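# Press the gauge pin on the magnet-marked fixture post

## Task

Find the one post of the checking fixture that has a yellow magnet on it, push that post's gauge pin fully in and keep it there for one second (it may spring back afterwards), without touching the other three pins or moving the magnet.

## Robot and tools

Robot: two UR20-type arms, left_arm and right_arm, each ending in a Robotiq 2F-85 two-finger gripper with a wrist camera (cam_left_wrist, cam_right_wrist, both 896x504). The gripper fingers point along the gripper's +z axis and open/close along its y axis. end_effector_position is the spot between the pads when closed; closed fingertips reach about 19 mm past it (6 mm when fully open). A block sticks out about 10 cm toward the gripper's +x.

Frames: scene frame has its origin at table height midway between the nominal bases, +z up, +x out over the table, left_arm on the +y side. Hand poses, velocities and targets in results are in each arm's own base frame (left base near (+0.060, +0.928, 0), right near (-0.064, -0.817, 0), each turned slightly about z). Offsets you command are along the axes of that arm's current Hand target. Printed poses may be off by a few centimetres.

Row layout (used by execute_actions and move): 18 numbers, left arm first, then right arm. Per arm: dx, dy, dz, rx, ry, rz, gripper position, force_limit, speed. The six pose numbers are an offset from the arm's Hand target at the start of the call (not from the previous row), in the Hand target's own axes, scaled so 1.0 = 0.6 m or 180 degrees; rx, ry, rz form one rotation vector. All 18 values lie in [-1, 1]. Send 0 for all six to re-command the current Hand target. Gripper position: +1 fully open (85 mm), about -0.8 pads touching, -1 closes until blocked. force_limit and speed are also -1..+1 (speed roughly 20/85/150 mm/s at -1/0/+1); both start at +1. Any 0 you put in a gripper slot is a real command, so repeat the last gripper numbers to leave it unchanged.

execute_actions(actions, cameras): actions is a list of up to 15 actions; each action is a list of up to 15 rows, one per 1/30 s step, the last row held to fill 15 steps (0.5 s). Images appear only with an empty actions list or when cameras names them (["all"], or specific names; an unknown name invalidates the call).

move(target, speed, blend, stop_force, zero, blocking, cameras): straight-line paths toward target, one 18-number row or up to 15 rows, every row an offset from the same starting Hand targets. speed in m/s, 0.002 to 4.2 (default 0.25), one value or one per row. blend in metres rounds corners in a list. stop_force, 6 to 120 N, ends an arm's path when its wrist sensor feels that much push against the motion; the arm then backs slightly but still presses. Do not use it when the gripper rotates, or when moving away from something being pressed. zero (only with stop_force) re-zeroes before the move by default. blocking=false returns after 0.5 s while the move runs (not allowed with stop_force). The result adds a move: line (done, off_target, moving, held, fault) plus limits (paced = pose clipped, held = steps withheld). Paths do not avoid obstacles; avoid paths near an arm's own base. Moves are capped at 10 s.

wait(seconds 0 to 10): hold commands and let time pass. stop(): brake a running move. zoom_image(camera, region [x0,y0,x1,y1] pixels, max 504x504): enlarge part of the latest image from that wrist camera. zero_wrist_force(arm): re-zero that arm's force sensor. read_manual: licence text only. finished_scene(scene): ends the scene irreversibly; after ending scene 1 make no further call in that reply.

Results: joint positions, torques (include arm weight; noisy), Hand target (last commanded pose after clipping, the base for next offsets), end_effector_position/quat, wrist force and torque in the gripper's own axes (a surface push reads as force into the arm), plus a peak-force line. Gripper object_status: 0 moving, 1 blocked while opening, 2 blocked while closing (a grip), 3 reached request or pads met. position_measured is in counts: 3 open, 78 ≈ 60 mm, 130 ≈ 40 mm, 180 ≈ 20 mm, 230 closed. Grippers often settle short of the Hand target; the next command re-requests it, and you may add the shortfall as an offset.

Limits: orientation commands are clipped to 32 degrees from the measured one per step; arm motion lags commands by about 0.2 s. A contact force around 150 N on an arm or a joint reaching its torque limit (wrist joints 98.4 N m) causes a 10 s fault stop. The arms are stiff, so aiming even slightly past a firm contact can fault; approach slowly with a modest stop_force. A clearance check blocks arm-to-arm approaches but not perfectly; collisions between arms can fail the scene. Motors heat when holding loads or straining; at 85 °C the arm brakes for 30 to 60 s.

Avoid: knocking anything off the table, hard hits, very hard presses, pressing the wrong pins, disturbing the yellow magnet, and any arm stop. A quick, smooth, gentle press that reaches full depth and dwells about one second is the aim.

Each tool is called after ">>>" by a JSON object that holds its "name" and its "arguments", one argument or row to a line.

## Session

>>> {"name": "execute_actions", "arguments": {
  "actions": []
}}

Scene clock: 0.00 s.
left_arm: end_effector_position=(+1.6020, +0.5513, +0.3701) position_measured=3 object_status=3 end_effector_quat_wxyz=(-0.049, +0.940, +0.190, +0.279) | right_arm: end_effector_position=(+0.4481, +0.4679, +0.3319) position_measured=3 object_status=3 end_effector_quat_wxyz=(-0.272, +0.502, +0.649, +0.503)
Joint positions: left_arm=[0.193 -0.686 0.985 -2.439 -1.472 -3.319] | right_arm=[4.007 -1.969 -2.772 1.193 2.076 2.519]
Joint velocities: within noise
Joint torques (N m): no reading
Motor temperatures (°C): left_arm=[24 35 26 39 34 34] | right_arm=[28 36 36 37 34 38]
Wrist force (N): no reading
Wrist torque (N m): no reading
Wrist force, peak (N): no reading
Hand target: left_arm +1.6020, +0.5513, +0.3701; -0.049, +0.940, +0.190, +0.279 | right_arm +0.4481, +0.4679, +0.3319; -0.272, +0.502, +0.649, +0.503
Tool commands: left_gripper/position=+1.0 left_gripper/force_limit=+1.0 left_gripper/speed=+1.0 right_gripper/position=+1.0 right_gripper/force_limit=+1.0 right_gripper/speed=+1.0
camera_calibration:
cam_left_wrist: T_world_to_cam=[[0.359759, -0.933045, -0.000644322, -0.0546982], [-0.905937, -0.349141, -0.239538, 1.75183], [0.223274, 0.0867594, -0.970887, 0.0836019], [0, 0, 0, 1]] pos_world=[1.58806, 0.553346, 0.500761]
cam_right_wrist: T_world_to_cam=[[0.936397, -0.0141338, 0.350658, -0.517198], [0.256442, -0.654562, -0.711187, 0.443258], [0.239579, 0.755877, -0.609305, -0.132345], [0, 0, 0, 1]] pos_world=[0.40234, 0.382866, 0.41596]

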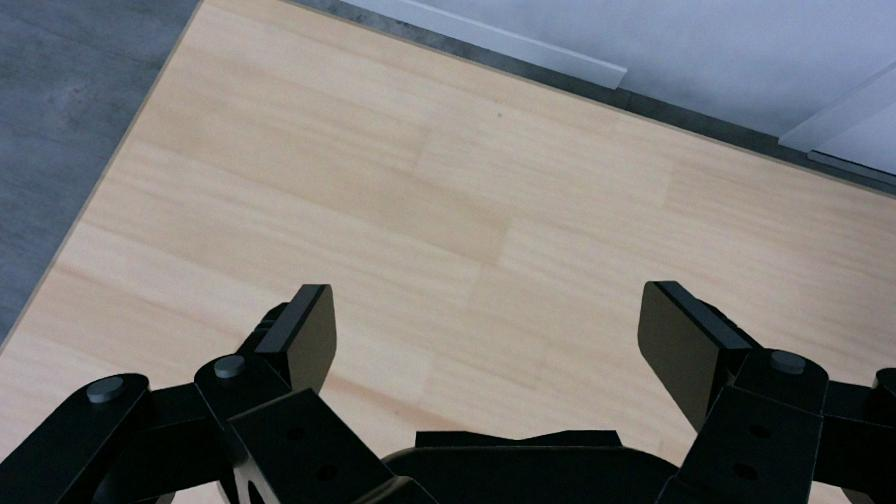

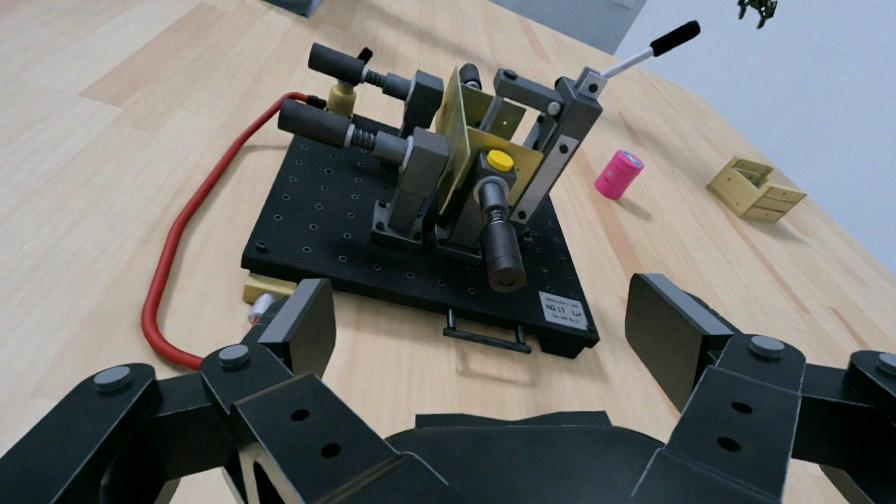

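>>> {"name": "move", "arguments": {
  "target": [0,0,0,0,0,0,1,1,1,-0.2975,0.093,0.144,0.0271,0.1213,0.122,-1,-1,0],
  "cameras": ["cam_right_wrist"]
}}

Scene clock: 2.23 s.
left_arm: end_effector_position=(+1.6020, +0.5513, +0.3701) position_measured=3 object_status=3 end_effector_quat_wxyz=(-0.049, +0.940, +0.190, +0.279) | right_arm: end_effector_position=(+0.5041, +0.4711, +0.2589) position_measured=232 object_status=3 end_effector_quat_wxyz=(-0.373, +0.508, +0.592, +0.502)
Joint positions: left_arm=[0.193 -0.686 0.985 -2.439 -1.472 -3.319] | right_arm=[3.843 -2.273 -2.64 1.463 2.345 2.699]
Joint torques (N m): left_arm=[0.33 -272.53 -104.76 -10.78 0.94 -0.7] | right_arm=[17.74 155.22 -24.68 1.45 -2.61 -7.21]
Wrist force (N): left_arm=[0.2 -0.2 0.0] | right_arm=[-0.2 0.1 -0.8]
Wrist torque (N m): left_arm=[-0.04 -0.03 0.00] | right_arm=[-0.17 0.21 -0.01]
Wrist force, peak (N): left_arm=[0.6 -0.5 -0.3] | right_arm=[-14.8 7.2 3.5]
Hand target: left_arm +1.6020, +0.5513, +0.3701; -0.049, +0.940, +0.190, +0.279 | right_arm +0.5041, +0.4711, +0.2589; -0.373, +0.508, +0.592, +0.502 (not the last commanded pose)
Off the commanded pose: left_arm 0.000 m, 0 deg | right_arm 0.114 m, 18 deg.
move: held (right_arm; a check stopped the path); limits=held
pose unreachable (right arm): on one or more control steps of this call, first in action 0 (counted from 0), this arm could not follow its commanded pose, so it was not sent that pose on those steps. It may still have moved: this result reports where it is.
cause: moving toward the commanded pose would bring two parts of the arm too close to each other (its gripper and another part of the arm, with joints 4 (wrist 1) to 6 (wrist 3) between them, 17 mm apart when it was first held).
camera_calibration:
cam_right_wrist: T_world_to_cam=[[0.98242, -0.0202967, 0.185575, -0.521567], [0.14734, -0.526117, -0.837551, 0.406251], [0.114634, 0.85017, -0.513878, -0.198738], [0, 0, 0, 1]] pos_world=[0.475323, 0.37211, 0.334918]
Images, in order (width x height): cam_right_wrist 896x504.

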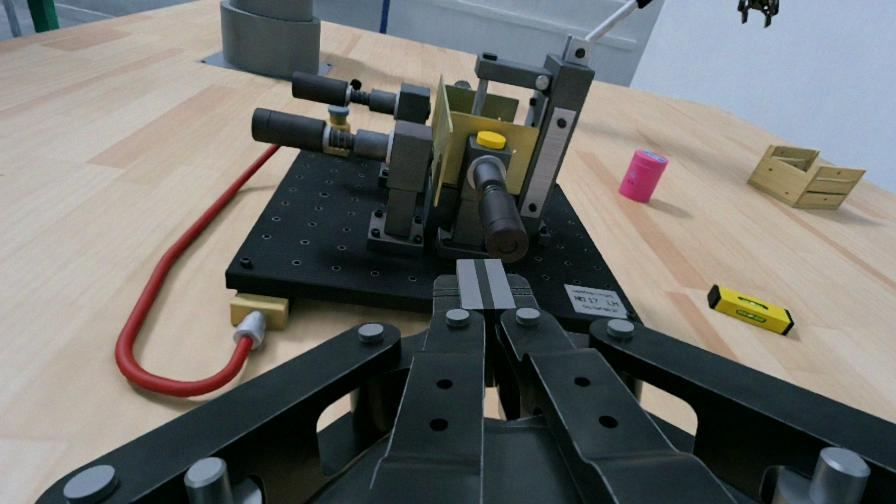

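>>> {"name": "move", "arguments": {
  "target": [0,0,0,0,0,0,1,1,1,-0.1232,0.0695,0.372,0,0,0,-1,-1,0],
  "cameras": ["cam_right_wrist"]
}}

Scene clock: 4.70 s.
left_arm: end_effector_position=(+1.6020, +0.5513, +0.3701) position_measured=3 object_status=3 end_effector_quat_wxyz=(-0.049, +0.940, +0.190, +0.279) | right_arm: end_effector_position=(+0.5754, +0.6706, +0.1492) position_measured=232 object_status=3 end_effector_quat_wxyz=(-0.373, +0.508, +0.592, +0.502)
Joint positions: left_arm=[0.193 -0.686 0.985 -2.439 -1.472 -3.319] | right_arm=[4.012 -2.44 -2.386 1.416 2.184 2.761]
Joint torques (N m): left_arm=[-0.12 -276.15 -101.3 -12.12 0.3 -0.95] | right_arm=[24.39 139.43 20.07 2.1 -4.11 5.29]
Wrist force (N): left_arm=[0.5 0.0 0.0] | right_arm=[-1.0 -2.7 -10.6]
Wrist torque (N m): left_arm=[0.00 -0.10 0.00] | right_arm=[-0.33 0.49 -0.26]
Wrist force, peak (N): left_arm=[0.5 0.0 0.0] | right_arm=[-1.2 -2.5 -10.8]
Hand target: left_arm +1.6020, +0.5513, +0.3701; -0.049, +0.940, +0.190, +0.279 | right_arm +0.5754, +0.6708, +0.1491; -0.373, +0.508, +0.592, +0.502
Off the commanded pose: left_arm 0.000 m, 0 deg | right_arm 0.000 m, 0 deg.
move: done
camera_calibration:
cam_right_wrist: T_world_to_cam=[[0.982394, -0.0203248, 0.18571, -0.567089], [0.147439, -0.526134, -0.837523, 0.408759], [0.114731, 0.850159, -0.513874, -0.433065], [0, 0, 0, 1]] pos_world=[0.546524, 0.57171, 0.225118]
Images, in order (width x height): cam_right_wrist 896x504.

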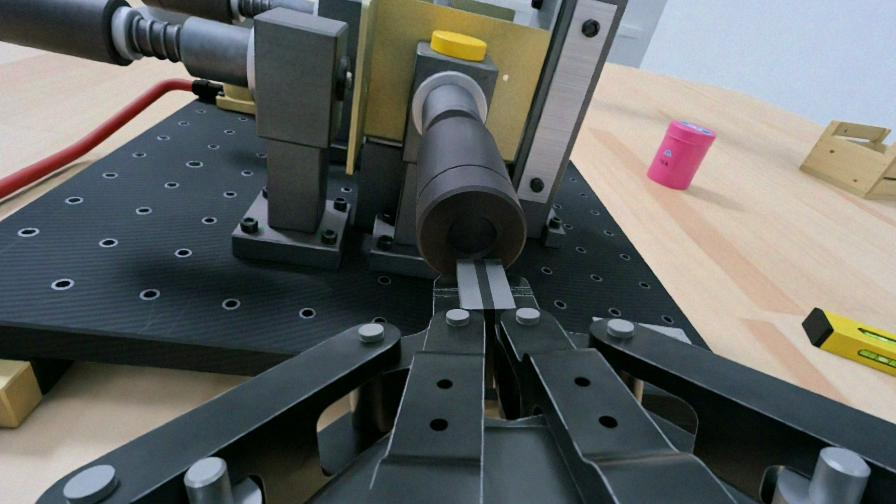

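>>> {"name": "move", "arguments": {
  "target": [0,0,0,0,0,0,1,1,1,0.0228,-0.0105,0.097,0,0,0,-1,-1,0],
  "speed": 0.015,
  "stop_force": 45,
  "cameras": ["cam_right_wrist"]
}}

>>> {"name": "wait", "arguments": {
  "seconds": 0.8
}}

Scene clock: 6.83 s.
left_arm: end_effector_position=(+1.6020, +0.5513, +0.3701) position_measured=3 object_status=3 end_effector_quat_wxyz=(-0.049, +0.940, +0.190, +0.279) | right_arm: end_effector_position=(+0.5746, +0.6811, +0.1489) position_measured=232 object_status=3 end_effector_quat_wxyz=(-0.373, +0.508, +0.592, +0.502)
Joint positions: left_arm=[0.193 -0.686 0.985 -2.439 -1.472 -3.319] | right_arm=[4.023 -2.439 -2.379 1.41 2.172 2.765]
Joint torques (N m): left_arm=[2.75 -272.61 -104.44 -11.39 1.06 -1.86] | right_arm=[16.95 166.79 13.16 6.88 7.91 -7.22]
Wrist force (N): left_arm=[0.4 0.0 0.2] | right_arm=[-14.1 1.0 -55.0]
Wrist torque (N m): left_arm=[0.01 -0.07 0.00] | right_arm=[-0.21 0.66 -0.24]
Wrist force, peak (N): left_arm=[0.6 -0.2 -0.2] | right_arm=[-25.3 2.8 -121.6]
Hand target: left_arm +1.6020, +0.5513, +0.3701; -0.049, +0.940, +0.190, +0.279 | right_arm +0.5746, +0.6811, +0.1489; -0.373, +0.508, +0.592, +0.502 (not the last commanded pose)
Off the commanded pose: left_arm 0.000 m, 0 deg | right_arm 0.050 m, 0 deg.
move: contact (right_arm)
camera_calibration:
cam_right_wrist: T_world_to_cam=[[0.982394, -0.0203248, 0.18571, -0.566054], [0.147439, -0.526134, -0.837523, 0.414181], [0.114731, 0.850159, -0.513874, -0.441918], [0, 0, 0, 1]] pos_world=[0.545724, 0.58211, 0.224918]
Images, in order (width x height): cam_right_wrist 896x504.

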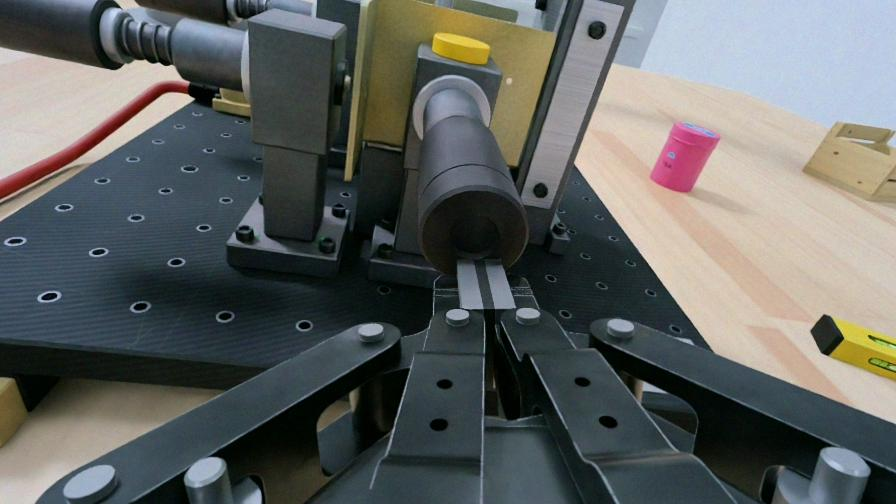

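Scene clock: 7.63 s.
left_arm: end_effector_position=(+1.6020, +0.5513, +0.3701) position_measured=3 object_status=3 end_effector_quat_wxyz=(-0.049, +0.940, +0.190, +0.279) | right_arm: end_effector_position=(+0.5746, +0.6811, +0.1489) position_measured=232 object_status=3 end_effector_quat_wxyz=(-0.373, +0.508, +0.592, +0.502)
Joint positions: left_arm=[0.193 -0.686 0.985 -2.439 -1.472 -3.319] | right_arm=[4.023 -2.439 -2.379 1.41 2.172 2.765]
Joint torques (N m): left_arm=[1.35 -273.44 -103.91 -11.23 1.22 -0.56] | right_arm=[14.7 164.34 9.83 7.4 7.53 -6.48]
Wrist force (N): left_arm=[0.1 -0.1 0.1] | right_arm=[-12.6 1.6 -51.7]
Wrist torque (N m): left_arm=[-0.02 -0.02 0.00] | right_arm=[-0.17 0.59 -0.23]
Wrist force, peak (N): left_arm=[0.4 -0.3 -0.4] | right_arm=[-13.7 1.4 -54.6]
Hand target: left_arm +1.6020, +0.5513, +0.3701; -0.049, +0.940, +0.190, +0.279 | right_arm +0.5746, +0.6811, +0.1489; -0.373, +0.508, +0.592, +0.502 (not the last commanded pose)
Tool commands: left_gripper/position=+1.0 left_gripper/force_limit=+1.0 left_gripper/speed=+1.0 right_gripper/position=-1.0 right_gripper/force_limit=-1.0 right_gripper/speed=+0.0
Off the commanded pose: left_arm 0.000 m, 0 deg | right_arm 0.050 m, 0 deg.
wait: 0.80 s; at rest by 0.17 s

>>> {"name": "zoom_image", "arguments": {
  "camera": "cam_right_wrist",
  "region": [380, 20, 580, 320]
}}

Scaled by 1.680 from the camera's 896x504 image, which has a finer 1280x720 frame.
This view is cut from an older image: the scene may have changed since it was taken.

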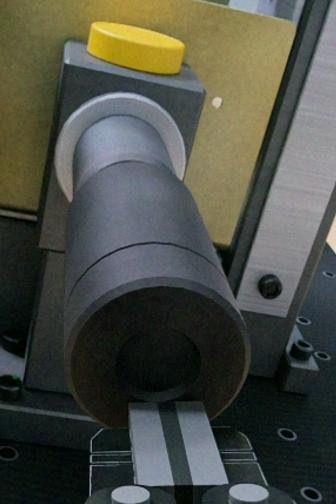

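>>> {"name": "move", "arguments": {
  "target": [0,0,0,0,0,0,1,1,1,0.0133,-0.0032,-0.0135,0,0,0,-1,-1,0],
  "speed": 0.05
}}

>>> {"name": "move", "arguments": {
  "target": [0,0,0,0,0,0,1,1,1,0.0177,-0.0048,0.0728,0,0,0,-1,-1,0],
  "speed": 0.006,
  "stop_force": 75,
  "cameras": ["cam_right_wrist"]
}}

>>> {"name": "wait", "arguments": {
  "seconds": 0.8
}}

>>> {"name": "zoom_image", "arguments": {
  "camera": "cam_right_wrist",
  "region": [380, 20, 580, 320]
}}

Scene clock: 9.17 s.
left_arm: end_effector_position=(+1.6020, +0.5513, +0.3701) position_measured=3 object_status=3 end_effector_quat_wxyz=(-0.049, +0.940, +0.190, +0.279) | right_arm: end_effector_position=(+0.5705, +0.6751, +0.1577) position_measured=232 object_status=3 end_effector_quat_wxyz=(-0.373, +0.508, +0.592, +0.502)
Joint positions: left_arm=[0.193 -0.686 0.985 -2.439 -1.472 -3.319] | right_arm=[4.022 -2.426 -2.391 1.409 2.173 2.765]
Joint torques (N m): left_arm=[1.12 -274.81 -104.39 -11.8 0.78 -0.56] | right_arm=[-10.51 177.05 -14.01 2.53 7.07 -7.2]
Wrist force (N): left_arm=[0.4 -0.1 -0.1] | right_arm=[-5.1 -0.6 -8.0]
Wrist torque (N m): left_arm=[-0.02 -0.08 0.00] | right_arm=[-0.26 0.35 -0.05]
Wrist force, peak (N): left_arm=[0.4 -0.2 -0.4] | right_arm=[-12.8 1.5 -52.0]
Hand target: left_arm +1.6020, +0.5513, +0.3701; -0.049, +0.940, +0.190, +0.279 | right_arm +0.5705, +0.6750, +0.1578; -0.373, +0.508, +0.592, +0.502
Off the commanded pose: left_arm 0.000 m, 0 deg | right_arm 0.000 m, 0 deg.
move: done

Scene clock: 11.20 s.
left_arm: end_effector_position=(+1.6020, +0.5513, +0.3701) position_measured=3 object_status=3 end_effector_quat_wxyz=(-0.049, +0.940, +0.190, +0.279) | right_arm: end_effector_position=(+0.5702, +0.6813, +0.1578) position_measured=232 object_status=3 end_effector_quat_wxyz=(-0.373, +0.508, +0.592, +0.502)
Joint positions: left_arm=[0.193 -0.686 0.985 -2.439 -1.472 -3.319] | right_arm=[4.029 -2.425 -2.387 1.405 2.167 2.767]
Joint torques (N m): left_arm=[-1.69 -273.94 -100.91 -11.51 1.57 -1.12] | right_arm=[35.7 183.6 36.23 2.46 9.2 -3.71]
Wrist force (N): left_arm=[0.4 0.1 0.2] | right_arm=[-20.6 1.0 -92.9]
Wrist torque (N m): left_arm=[0.02 -0.07 0.00] | right_arm=[-0.12 0.76 -0.29]
Wrist force, peak (N): left_arm=[0.6 -0.3 -0.3] | right_arm=[-23.8 3.0 -109.2]
Hand target: left_arm +1.6020, +0.5513, +0.3701; -0.049, +0.940, +0.190, +0.279 | right_arm +0.5702, +0.6812, +0.1578; -0.373, +0.508, +0.592, +0.502 (not the last commanded pose)
Off the commanded pose: left_arm 0.000 m, 0 deg | right_arm 0.039 m, 0 deg.
move: contact (right_arm)
camera_calibration:
cam_right_wrist: T_world_to_cam=[[0.982413, -0.0204994, 0.185591, -0.563261], [0.147231, -0.526255, -0.837484, 0.422562], [0.114836, 0.85008, -0.513981, -0.436995], [0, 0, 0, 1]] pos_world=[0.541323, 0.58231, 0.233818]
Images, in order (width x height): cam_right_wrist 896x504.

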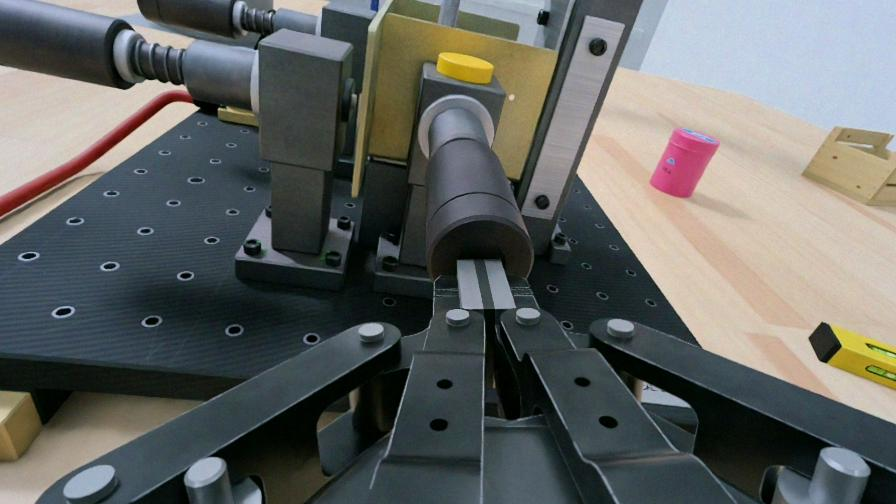

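Scene clock: 12.00 s.
left_arm: end_effector_position=(+1.6020, +0.5513, +0.3701) position_measured=3 object_status=3 end_effector_quat_wxyz=(-0.049, +0.940, +0.190, +0.279) | right_arm: end_effector_position=(+0.5702, +0.6812, +0.1578) position_measured=232 object_status=3 end_effector_quat_wxyz=(-0.373, +0.508, +0.592, +0.502)
Joint positions: left_arm=[0.193 -0.686 0.985 -2.439 -1.472 -3.319] | right_arm=[4.029 -2.425 -2.387 1.405 2.167 2.767]
Joint torques (N m): left_arm=[-3.11 -275.07 -105.33 -11.57 1.17 -0.92] | right_arm=[39.14 181.16 31.43 4.07 8.92 -5.66]
Wrist force (N): left_arm=[0.2 0.0 -0.1] | right_arm=[-19.7 1.2 -90.7]
Wrist torque (N m): left_arm=[0.01 -0.03 0.00] | right_arm=[-0.12 0.70 -0.28]
Wrist force, peak (N): left_arm=[0.3 -0.5 -0.2] | right_arm=[-20.5 1.0 -92.7]
Hand target: left_arm +1.6020, +0.5513, +0.3701; -0.049, +0.940, +0.190, +0.279 | right_arm +0.5702, +0.6812, +0.1578; -0.373, +0.508, +0.592, +0.502 (not the last commanded pose)
Tool commands: left_gripper/position=+1.0 left_gripper/force_limit=+1.0 left_gripper/speed=+1.0 right_gripper/position=-1.0 right_gripper/force_limit=-1.0 right_gripper/speed=+0.0
Off the commanded pose: left_arm 0.000 m, 0 deg | right_arm 0.039 m, 0 deg.
wait: 0.80 s; at rest by 0.17 s

Scaled by 1.680 from the camera's 896x504 image, which has a finer 1280x720 frame.
This view is cut from an older image: the scene may have changed since it was taken.

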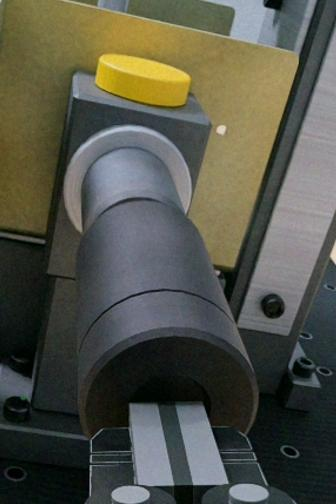

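>>> {"name": "move", "arguments": {
  "target": [0,0,0,0,0,0,1,1,1,-0.0011,0,-0.0049,0,0,0,-1,-1,0],
  "speed": 0.02
}}

>>> {"name": "move", "arguments": {
  "target": [0,0,0,0,0,0,1,1,1,-0.011,0,-0.049,0,0,0,-1,-1,0],
  "speed": 0.05,
  "cameras": ["cam_right_wrist"]
}}

>>> {"name": "zoom_image", "arguments": {
  "camera": "cam_right_wrist",
  "region": [380, 20, 580, 320]
}}

Scene clock: 13.43 s.
left_arm: end_effector_position=(+1.6020, +0.5513, +0.3701) position_measured=3 object_status=3 end_effector_quat_wxyz=(-0.049, +0.940, +0.190, +0.279) | right_arm: end_effector_position=(+0.5701, +0.6784, +0.1579) position_measured=232 object_status=3 end_effector_quat_wxyz=(-0.373, +0.508, +0.592, +0.502)
Joint positions: left_arm=[0.193 -0.686 0.985 -2.439 -1.472 -3.319] | right_arm=[4.026 -2.425 -2.389 1.407 2.169 2.766]
Joint torques (N m): left_arm=[4.85 -274.67 -103.48 -11.01 1.28 -1.16] | right_arm=[-9.96 140.12 -11.54 11.2 6.97 -7.1]
Wrist force (N): left_arm=[0.3 -0.2 -0.1] | right_arm=[-3.3 1.5 -9.5]
Wrist torque (N m): left_arm=[-0.03 -0.05 0.00] | right_arm=[-0.32 0.42 0.18]
Wrist force, peak (N): left_arm=[0.6 -0.1 0.2] | right_arm=[-19.7 1.2 -90.7]
Hand target: left_arm +1.6020, +0.5513, +0.3701; -0.049, +0.940, +0.190, +0.279 | right_arm +0.5701, +0.6782, +0.1578; -0.373, +0.508, +0.592, +0.502
Off the commanded pose: left_arm 0.000 m, 0 deg | right_arm 0.000 m, 0 deg.
move: done

Scene clock: 14.40 s.
left_arm: end_effector_position=(+1.6020, +0.5513, +0.3701) position_measured=3 object_status=3 end_effector_quat_wxyz=(-0.049, +0.940, +0.190, +0.279) | right_arm: end_effector_position=(+0.5695, +0.6483, +0.1579) position_measured=232 object_status=3 end_effector_quat_wxyz=(-0.373, +0.508, +0.592, +0.502)
Joint positions: left_arm=[0.193 -0.686 0.985 -2.439 -1.472 -3.319] | right_arm=[3.995 -2.428 -2.414 1.428 2.199 2.756]
Joint torques (N m): left_arm=[0.65 -275.4 -100.67 -11.64 0.5 -0.56] | right_arm=[-10.04 136.57 -17.1 12.64 4.94 -6.55]
Wrist force (N): left_arm=[0.2 0.1 0.0] | right_arm=[-0.6 -1.5 0.3]
Wrist torque (N m): left_arm=[0.02 -0.04 0.00] | right_arm=[-0.37 0.39 0.14]
Wrist force, peak (N): left_arm=[0.4 -0.4 -0.1] | right_arm=[-3.0 1.7 -9.2]
Hand target: left_arm +1.6020, +0.5513, +0.3701; -0.049, +0.940, +0.190, +0.279 | right_arm +0.5695, +0.6481, +0.1579; -0.373, +0.508, +0.592, +0.502
Off the commanded pose: left_arm 0.000 m, 0 deg | right_arm 0.000 m, 0 deg.
move: done
camera_calibration:
cam_right_wrist: T_world_to_cam=[[0.982413, -0.0204994, 0.185591, -0.563268], [0.147231, -0.526255, -0.837484, 0.405383], [0.114836, 0.85008, -0.513981, -0.40881], [0, 0, 0, 1]] pos_world=[0.540623, 0.54931, 0.233918]
Images, in order (width x height): cam_right_wrist 896x504.

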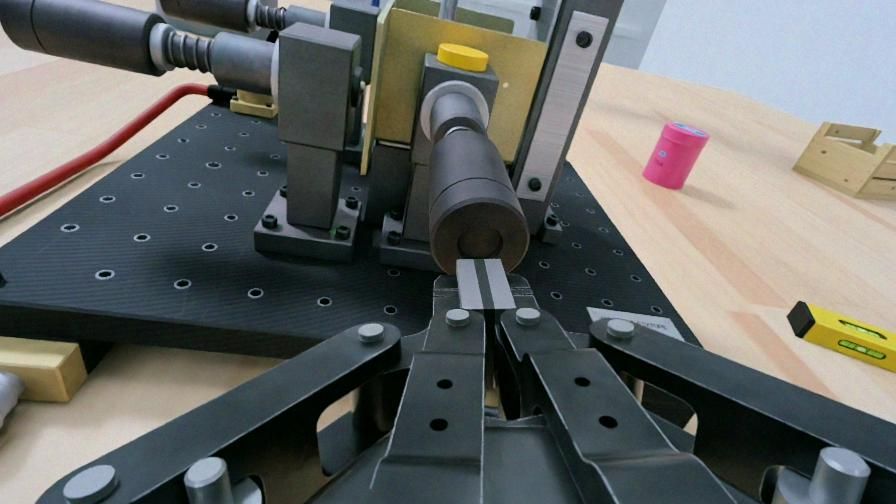

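Scaled by 1.680 from the camera's 896x504 image, which has a finer 1280x720 frame.

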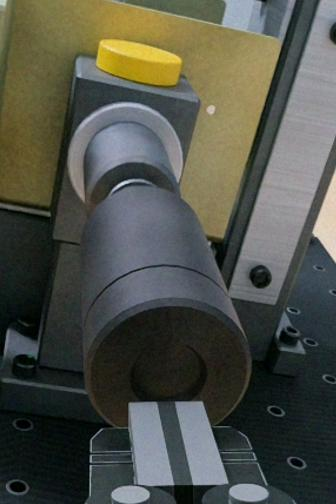

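>>> {"name": "finished_scene", "arguments": {
  "scene": 2
}}

The scene is finished: the task was done.


## Next scene

The same job, from a new start.

>>> {"name": "execute_actions", "arguments": {
  "actions": []
}}

Scene clock: 0.00 s.
left_arm: end_effector_position=(+0.3071, -0.4220, +0.1602) position_measured=3 object_status=3 end_effector_quat_wxyz=(+0.066, +0.956, -0.074, +0.275) | right_arm: end_effector_position=(+0.4900, -0.3027, +0.2369) position_measured=3 object_status=3 end_effector_quat_wxyz=(+0.548, -0.467, -0.511, -0.471)
Joint positions: left_arm=[-1.763 -1.739 2.857 -2.766 -1.003 1.555] | right_arm=[2.511 -2.074 -2.06 -2.212 2.389 -0.015]
Joint velocities: within noise
Joint torques (N m): no reading
Motor temperatures (°C): left_arm=[24 35 26 38 34 33] | right_arm=[28 35 35 36 33 38]
Wrist force (N): no reading
Wrist torque (N m): no reading
Wrist force, peak (N): no reading
Hand target: left_arm +0.3071, -0.4220, +0.1602; +0.066, +0.956, -0.074, +0.275 | right_arm +0.4900, -0.3027, +0.2369; +0.548, -0.467, -0.511, -0.471
Tool commands: left_gripper/position=+1.0 left_gripper/force_limit=+1.0 left_gripper/speed=+1.0 right_gripper/position=+1.0 right_gripper/force_limit=+1.0 right_gripper/speed=+1.0
camera_calibration:
cam_left_wrist: T_world_to_cam=[[-0.204299, -0.976285, 0.0716159, -0.353754], [-0.955218, 0.182823, -0.232669, 0.427195], [0.214058, -0.115943, -0.969916, 0.170568], [0, 0, 0, 1]] pos_world=[0.299281, -0.40369, 0.290166]
cam_right_wrist: T_world_to_cam=[[0.98966, 0.130322, -0.059914, -0.419077], [-0.0206188, -0.284112, -0.958569, 0.167032], [-0.141945, 0.949893, -0.278487, 0.549542], [0, 0, 0, 1]] pos_world=[0.496192, -0.419935, 0.288044]

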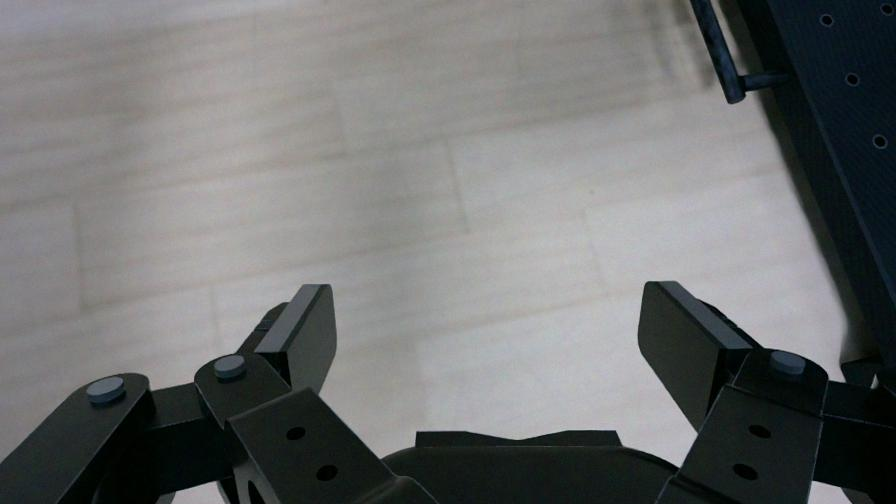

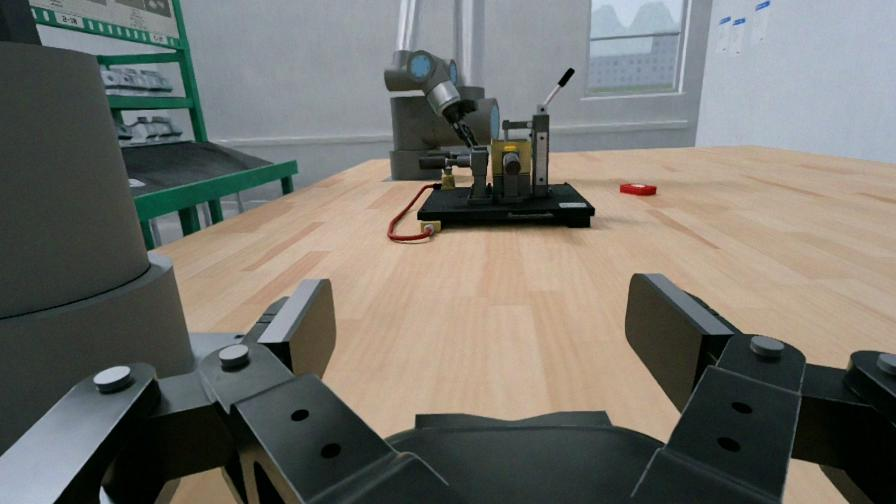

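>>> {"name": "zoom_image", "arguments": {
  "camera": "cam_right_wrist",
  "region": [380, 60, 620, 250]
}}

Scaled by 2.100 from the camera's 896x504 image, which has a finer 1280x720 frame.

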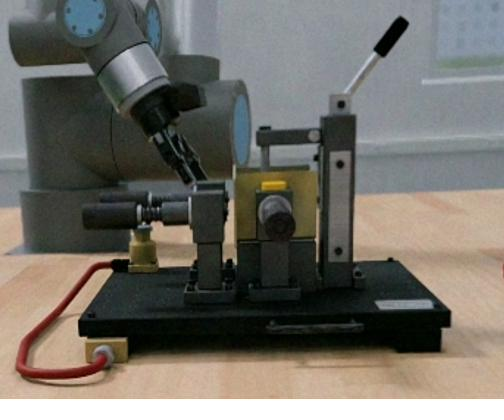

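>>> {"name": "move", "arguments": {
  "target": [0,0,0,0,0,0,1,1,1,0.0,0.107,1.0,0,0,0,-1,-1,0],
  "cameras": ["cam_right_wrist"]
}}

>>> {"name": "zoom_image", "arguments": {
  "camera": "cam_right_wrist",
  "region": [300, 40, 700, 340]
}}

Scene clock: 4.77 s.
left_arm: end_effector_position=(+0.3071, -0.4220, +0.1602) position_measured=3 object_status=3 end_effector_quat_wxyz=(+0.066, +0.956, -0.074, +0.275) | right_arm: end_effector_position=(+0.4815, +0.3002, +0.2606) position_measured=232 object_status=3 end_effector_quat_wxyz=(+0.547, -0.467, -0.511, -0.471)
Joint positions: left_arm=[-1.763 -1.739 2.857 -2.766 -1.003 1.555] | right_arm=[3.472 -1.782 -2.55 -1.751 3.355 0.226]
Joint torques (N m): left_arm=[-2.11 -7.93 -56.1 -9.77 3.3 -1.04] | right_arm=[21.23 52.97 30.33 9.87 6.33 8.37]
Wrist force (N): left_arm=[-0.1 -0.1 -0.1] | right_arm=[0.0 -0.3 0.6]
Wrist torque (N m): left_arm=[-0.03 0.02 0.00] | right_arm=[-0.02 -0.18 -0.37]
Wrist force, peak (N): left_arm=[0.3 0.3 -0.4] | right_arm=[0.5 0.5 3.9]
Hand target: left_arm +0.3071, -0.4220, +0.1602; +0.066, +0.956, -0.074, +0.275 | right_arm +0.4815, +0.3002, +0.2606; +0.548, -0.467, -0.511, -0.471
Off the commanded pose: left_arm 0.000 m, 0 deg | right_arm 0.000 m, 0 deg.
move: done
camera_calibration:
cam_right_wrist: T_world_to_cam=[[0.989689, 0.130124, -0.0598544, -0.487708], [-0.0205283, -0.284709, -0.958394, 0.360969], [-0.141751, 0.949741, -0.279102, -0.0176139], [0, 0, 0, 1]] pos_world=[0.487593, 0.182962, 0.311843]
Images, in order (width x height): cam_right_wrist 896x504.

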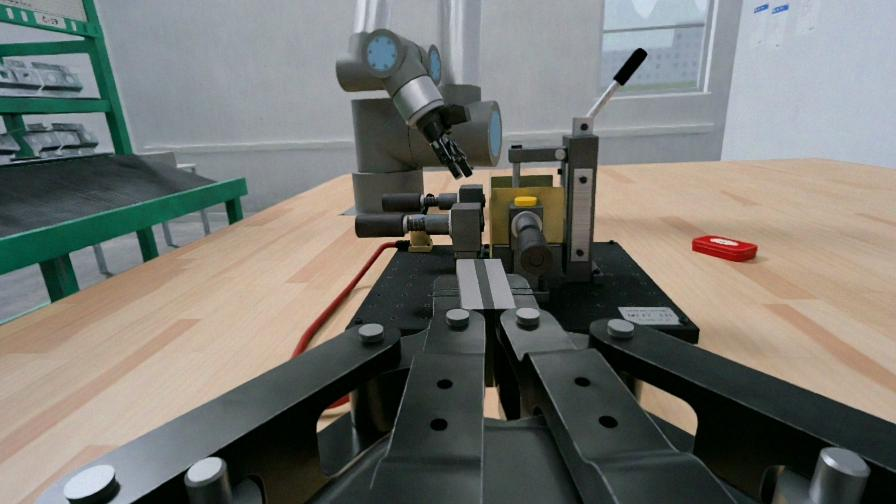

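Scaled by 1.260 from the camera's 896x504 image, which has a finer 1280x720 frame.

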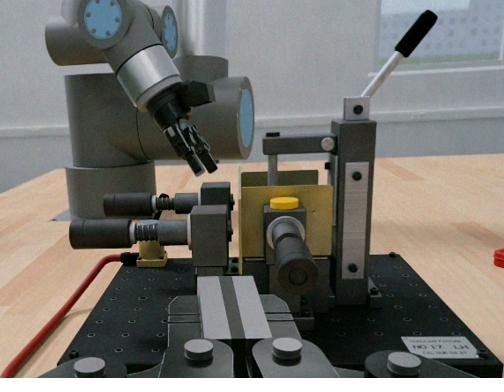

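>>> {"name": "move", "arguments": {
  "target": [0,0,0,0,0,0,1,1,1,-0.194,0.1233,0.485,0,0,0,-1,-1,0],
  "cameras": ["cam_right_wrist"]
}}

>>> {"name": "zoom_image", "arguments": {
  "camera": "cam_right_wrist",
  "region": [380, 20, 580, 320]
}}

Scene clock: 7.10 s.
left_arm: end_effector_position=(+0.3071, -0.4220, +0.1602) position_measured=3 object_status=3 end_effector_quat_wxyz=(+0.066, +0.956, -0.074, +0.275) | right_arm: end_effector_position=(+0.5158, +0.6022, +0.1546) position_measured=232 object_status=3 end_effector_quat_wxyz=(+0.548, -0.467, -0.511, -0.471)
Joint positions: left_arm=[-1.763 -1.739 2.857 -2.766 -1.003 1.555] | right_arm=[3.922 -2.041 -2.419 -1.754 3.803 0.085]
Joint torques (N m): left_arm=[2.98 -13.99 -54.06 -9.7 2.65 -0.8] | right_arm=[24.29 111.82 45.91 9.23 4.85 -7.27]
Wrist force (N): left_arm=[0.3 -0.3 0.0] | right_arm=[0.7 -0.3 0.4]
Wrist torque (N m): left_arm=[-0.05 -0.05 0.00] | right_arm=[-0.05 -0.16 0.06]
Wrist force, peak (N): left_arm=[0.4 0.1 -0.4] | right_arm=[-0.6 0.4 3.2]
Hand target: left_arm +0.3071, -0.4220, +0.1602; +0.066, +0.956, -0.074, +0.275 | right_arm +0.5158, +0.6023, +0.1545; +0.548, -0.467, -0.511, -0.471
Off the commanded pose: left_arm 0.000 m, 0 deg | right_arm 0.000 m, 0 deg.
move: done
camera_calibration:
cam_right_wrist: T_world_to_cam=[[0.98966, 0.130321, -0.0599182, -0.567356], [-0.0206233, -0.284112, -0.958569, 0.345739], [-0.141945, 0.949893, -0.278487, -0.329193], [0, 0, 0, 1]] pos_world=[0.521892, 0.484865, 0.205744]
Images, in order (width x height): cam_right_wrist 896x504.

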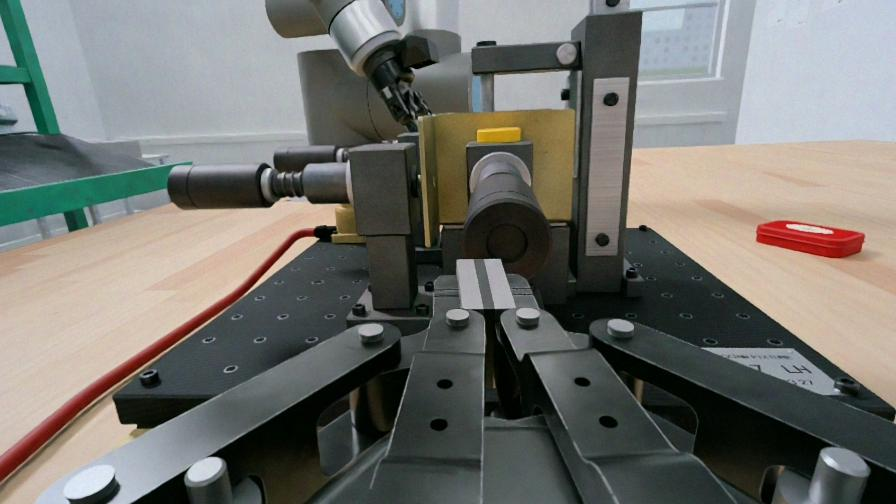

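Scaled by 1.680 from the camera's 896x504 image, which has a finer 1280x720 frame.

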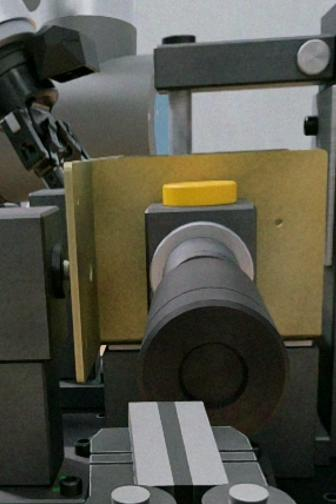

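>>> {"name": "move", "arguments": {
  "target": [0,0,0,0,0,0,1,1,1,0.0005,0.0145,0.0352,0,0,0,-1,-1,0],
  "speed": 0.1
}}

>>> {"name": "move", "arguments": {
  "target": [0,0,0,0,0,0,1,1,1,-0.004,0.0092,0.0997,0,0,0,-1,-1,0],
  "speed": 0.008,
  "stop_force": 65,
  "cameras": ["cam_right_wrist"]
}}

>>> {"name": "wait", "arguments": {
  "seconds": 0.8
}}

>>> {"name": "zoom_image", "arguments": {
  "camera": "cam_right_wrist",
  "region": [380, 20, 580, 320]
}}

Scene clock: 8.37 s.
left_arm: end_effector_position=(+0.3071, -0.4220, +0.1602) position_measured=3 object_status=3 end_effector_quat_wxyz=(+0.066, +0.956, -0.074, +0.275) | right_arm: end_effector_position=(+0.5218, +0.6241, +0.1555) position_measured=232 object_status=3 end_effector_quat_wxyz=(+0.548, -0.467, -0.511, -0.471)
Joint positions: left_arm=[-1.763 -1.739 2.857 -2.766 -1.003 1.555] | right_arm=[3.941 -2.047 -2.396 -1.772 3.822 0.083]
Joint torques (N m): left_arm=[-1.5 -11.36 -55.11 -10.36 2.44 -1.18] | right_arm=[14.59 103.03 45.64 -1.53 4.11 -8.01]
Wrist force (N): left_arm=[0.0 -0.1 -0.1] | right_arm=[1.0 -0.7 0.7]
Wrist torque (N m): left_arm=[-0.02 -0.01 0.00] | right_arm=[-0.13 -0.22 0.08]
Wrist force, peak (N): left_arm=[0.1 0.0 -0.4] | right_arm=[1.2 -0.6 0.9]
Hand target: left_arm +0.3071, -0.4220, +0.1602; +0.066, +0.956, -0.074, +0.275 | right_arm +0.5219, +0.6243, +0.1555; +0.548, -0.467, -0.511, -0.471
Off the commanded pose: left_arm 0.000 m, 0 deg | right_arm 0.000 m, 0 deg.
move: done

Scene clock: 12.63 s.
left_arm: end_effector_position=(+0.3071, -0.4220, +0.1602) position_measured=3 object_status=3 end_effector_quat_wxyz=(+0.066, +0.956, -0.074, +0.275) | right_arm: end_effector_position=(+0.5211, +0.6501, +0.1554) position_measured=232 object_status=3 end_effector_quat_wxyz=(+0.548, -0.467, -0.511, -0.471)
Joint positions: left_arm=[-1.763 -1.739 2.857 -2.766 -1.003 1.555] | right_arm=[3.972 -2.053 -2.378 -1.787 3.852 0.08]
Joint torques (N m): left_arm=[0.66 -15.83 -54.56 -9.58 3.45 -0.95] | right_arm=[25.06 132.07 57.91 13.86 -3.75 -2.67]
Wrist force (N): left_arm=[0.2 0.0 -0.2] | right_arm=[16.3 -2.8 -69.4]
Wrist torque (N m): left_arm=[0.00 -0.03 0.00] | right_arm=[-0.48 -0.35 0.03]
Wrist force, peak (N): left_arm=[0.5 0.1 -0.3] | right_arm=[23.2 -0.1 -98.2]
Hand target: left_arm +0.3071, -0.4220, +0.1602; +0.066, +0.956, -0.074, +0.275 | right_arm +0.5211, +0.6501, +0.1554; +0.548, -0.467, -0.511, -0.471 (not the last commanded pose)
Off the commanded pose: left_arm 0.000 m, 0 deg | right_arm 0.034 m, 0 deg.
move: contact (right_arm)
camera_calibration:
cam_right_wrist: T_world_to_cam=[[0.98967, 0.130204, -0.0599981, -0.578834], [-0.0207281, -0.28415, -0.958556, 0.360327], [-0.141856, 0.949898, -0.278516, -0.373841], [0, 0, 0, 1]] pos_world=[0.527292, 0.532865, 0.206544]
Images, in order (width x height): cam_right_wrist 896x504.

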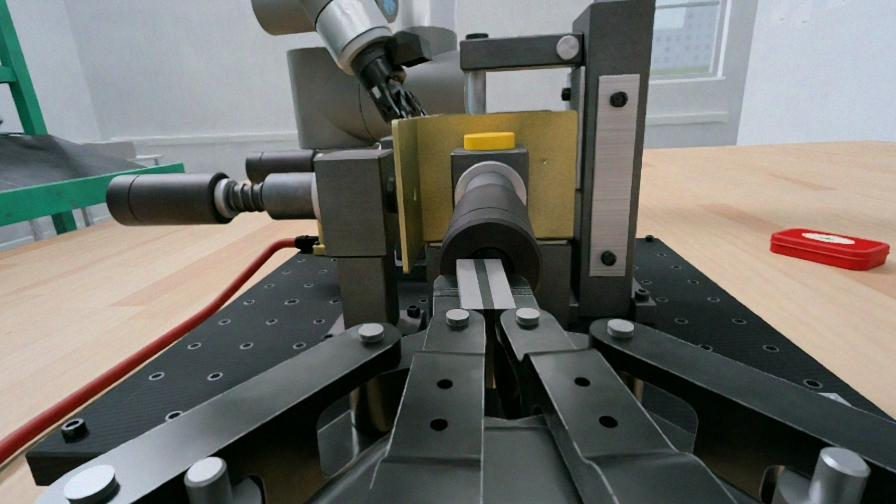

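Scene clock: 13.43 s.
left_arm: end_effector_position=(+0.3071, -0.4220, +0.1602) position_measured=3 object_status=3 end_effector_quat_wxyz=(+0.066, +0.956, -0.074, +0.275) | right_arm: end_effector_position=(+0.5211, +0.6501, +0.1554) position_measured=232 object_status=3 end_effector_quat_wxyz=(+0.548, -0.467, -0.511, -0.471)
Joint positions: left_arm=[-1.763 -1.739 2.857 -2.766 -1.003 1.555] | right_arm=[3.972 -2.053 -2.378 -1.787 3.852 0.08]
Joint torques (N m): left_arm=[-2.91 -11.89 -56.97 -10.05 3.87 -1.36] | right_arm=[21.79 138.43 53.74 13.48 -2.75 2.48]
Wrist force (N): left_arm=[0.1 0.1 -0.2] | right_arm=[15.6 -3.1 -67.9]
Wrist torque (N m): left_arm=[0.02 -0.01 0.00] | right_arm=[-0.41 -0.34 0.03]
Wrist force, peak (N): left_arm=[-0.5 -0.1 -0.2] | right_arm=[15.5 -3.1 -69.5]
Hand target: left_arm +0.3071, -0.4220, +0.1602; +0.066, +0.956, -0.074, +0.275 | right_arm +0.5211, +0.6501, +0.1554; +0.548, -0.467, -0.511, -0.471 (not the last commanded pose)
Tool commands: left_gripper/position=+1.0 left_gripper/force_limit=+1.0 left_gripper/speed=+1.0 right_gripper/position=-1.0 right_gripper/force_limit=-1.0 right_gripper/speed=+0.0
Off the commanded pose: left_arm 0.000 m, 0 deg | right_arm 0.034 m, 0 deg.
wait: 0.80 s; at rest by 0.17 s

Scaled by 1.680 from the camera's 896x504 image, which has a finer 1280x720 frame.
This view is cut from an older image: the scene may have changed since it was taken.

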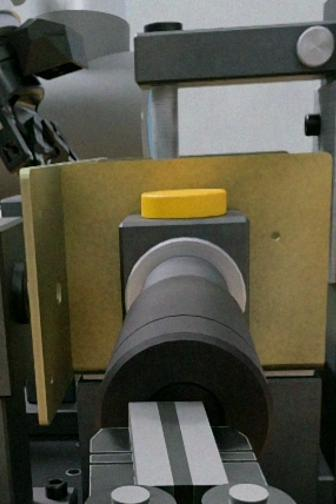

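>>> {"name": "move", "arguments": {
  "target": [0,0,0,0,0,0,1,1,1,0.002,-0.0046,-0.05,0,0,0,-1,-1,0],
  "speed": 0.05
}}

>>> {"name": "finished_scene", "arguments": {
  "scene": 3
}}

Scene clock: 14.63 s.
left_arm: end_effector_position=(+0.3071, -0.4220, +0.1602) position_measured=3 object_status=3 end_effector_quat_wxyz=(+0.066, +0.956, -0.074, +0.275) | right_arm: end_effector_position=(+0.5220, +0.6202, +0.1554) position_measured=232 object_status=3 end_effector_quat_wxyz=(+0.548, -0.467, -0.511, -0.471)
Joint positions: left_arm=[-1.763 -1.739 2.857 -2.766 -1.003 1.555] | right_arm=[3.936 -2.046 -2.398 -1.77 3.817 0.084]
Joint torques (N m): left_arm=[-2.83 -8.31 -55.01 -9.44 3.76 -1.1] | right_arm=[-24.6 144.69 28.01 9.63 -4.01 5.96]
Wrist force (N): left_arm=[-0.1 -0.2 -0.1] | right_arm=[0.7 -0.8 0.6]
Wrist torque (N m): left_arm=[-0.04 0.03 0.00] | right_arm=[-0.13 -0.16 -0.33]
Wrist force, peak (N): left_arm=[0.3 0.3 0.0] | right_arm=[15.7 -3.4 -68.0]
Hand target: left_arm +0.3071, -0.4220, +0.1602; +0.066, +0.956, -0.074, +0.275 | right_arm +0.5220, +0.6200, +0.1554; +0.548, -0.467, -0.511, -0.471
Off the commanded pose: left_arm 0.000 m, 0 deg | right_arm 0.000 m, 0 deg.
move: done

The scene is finished: the task was done.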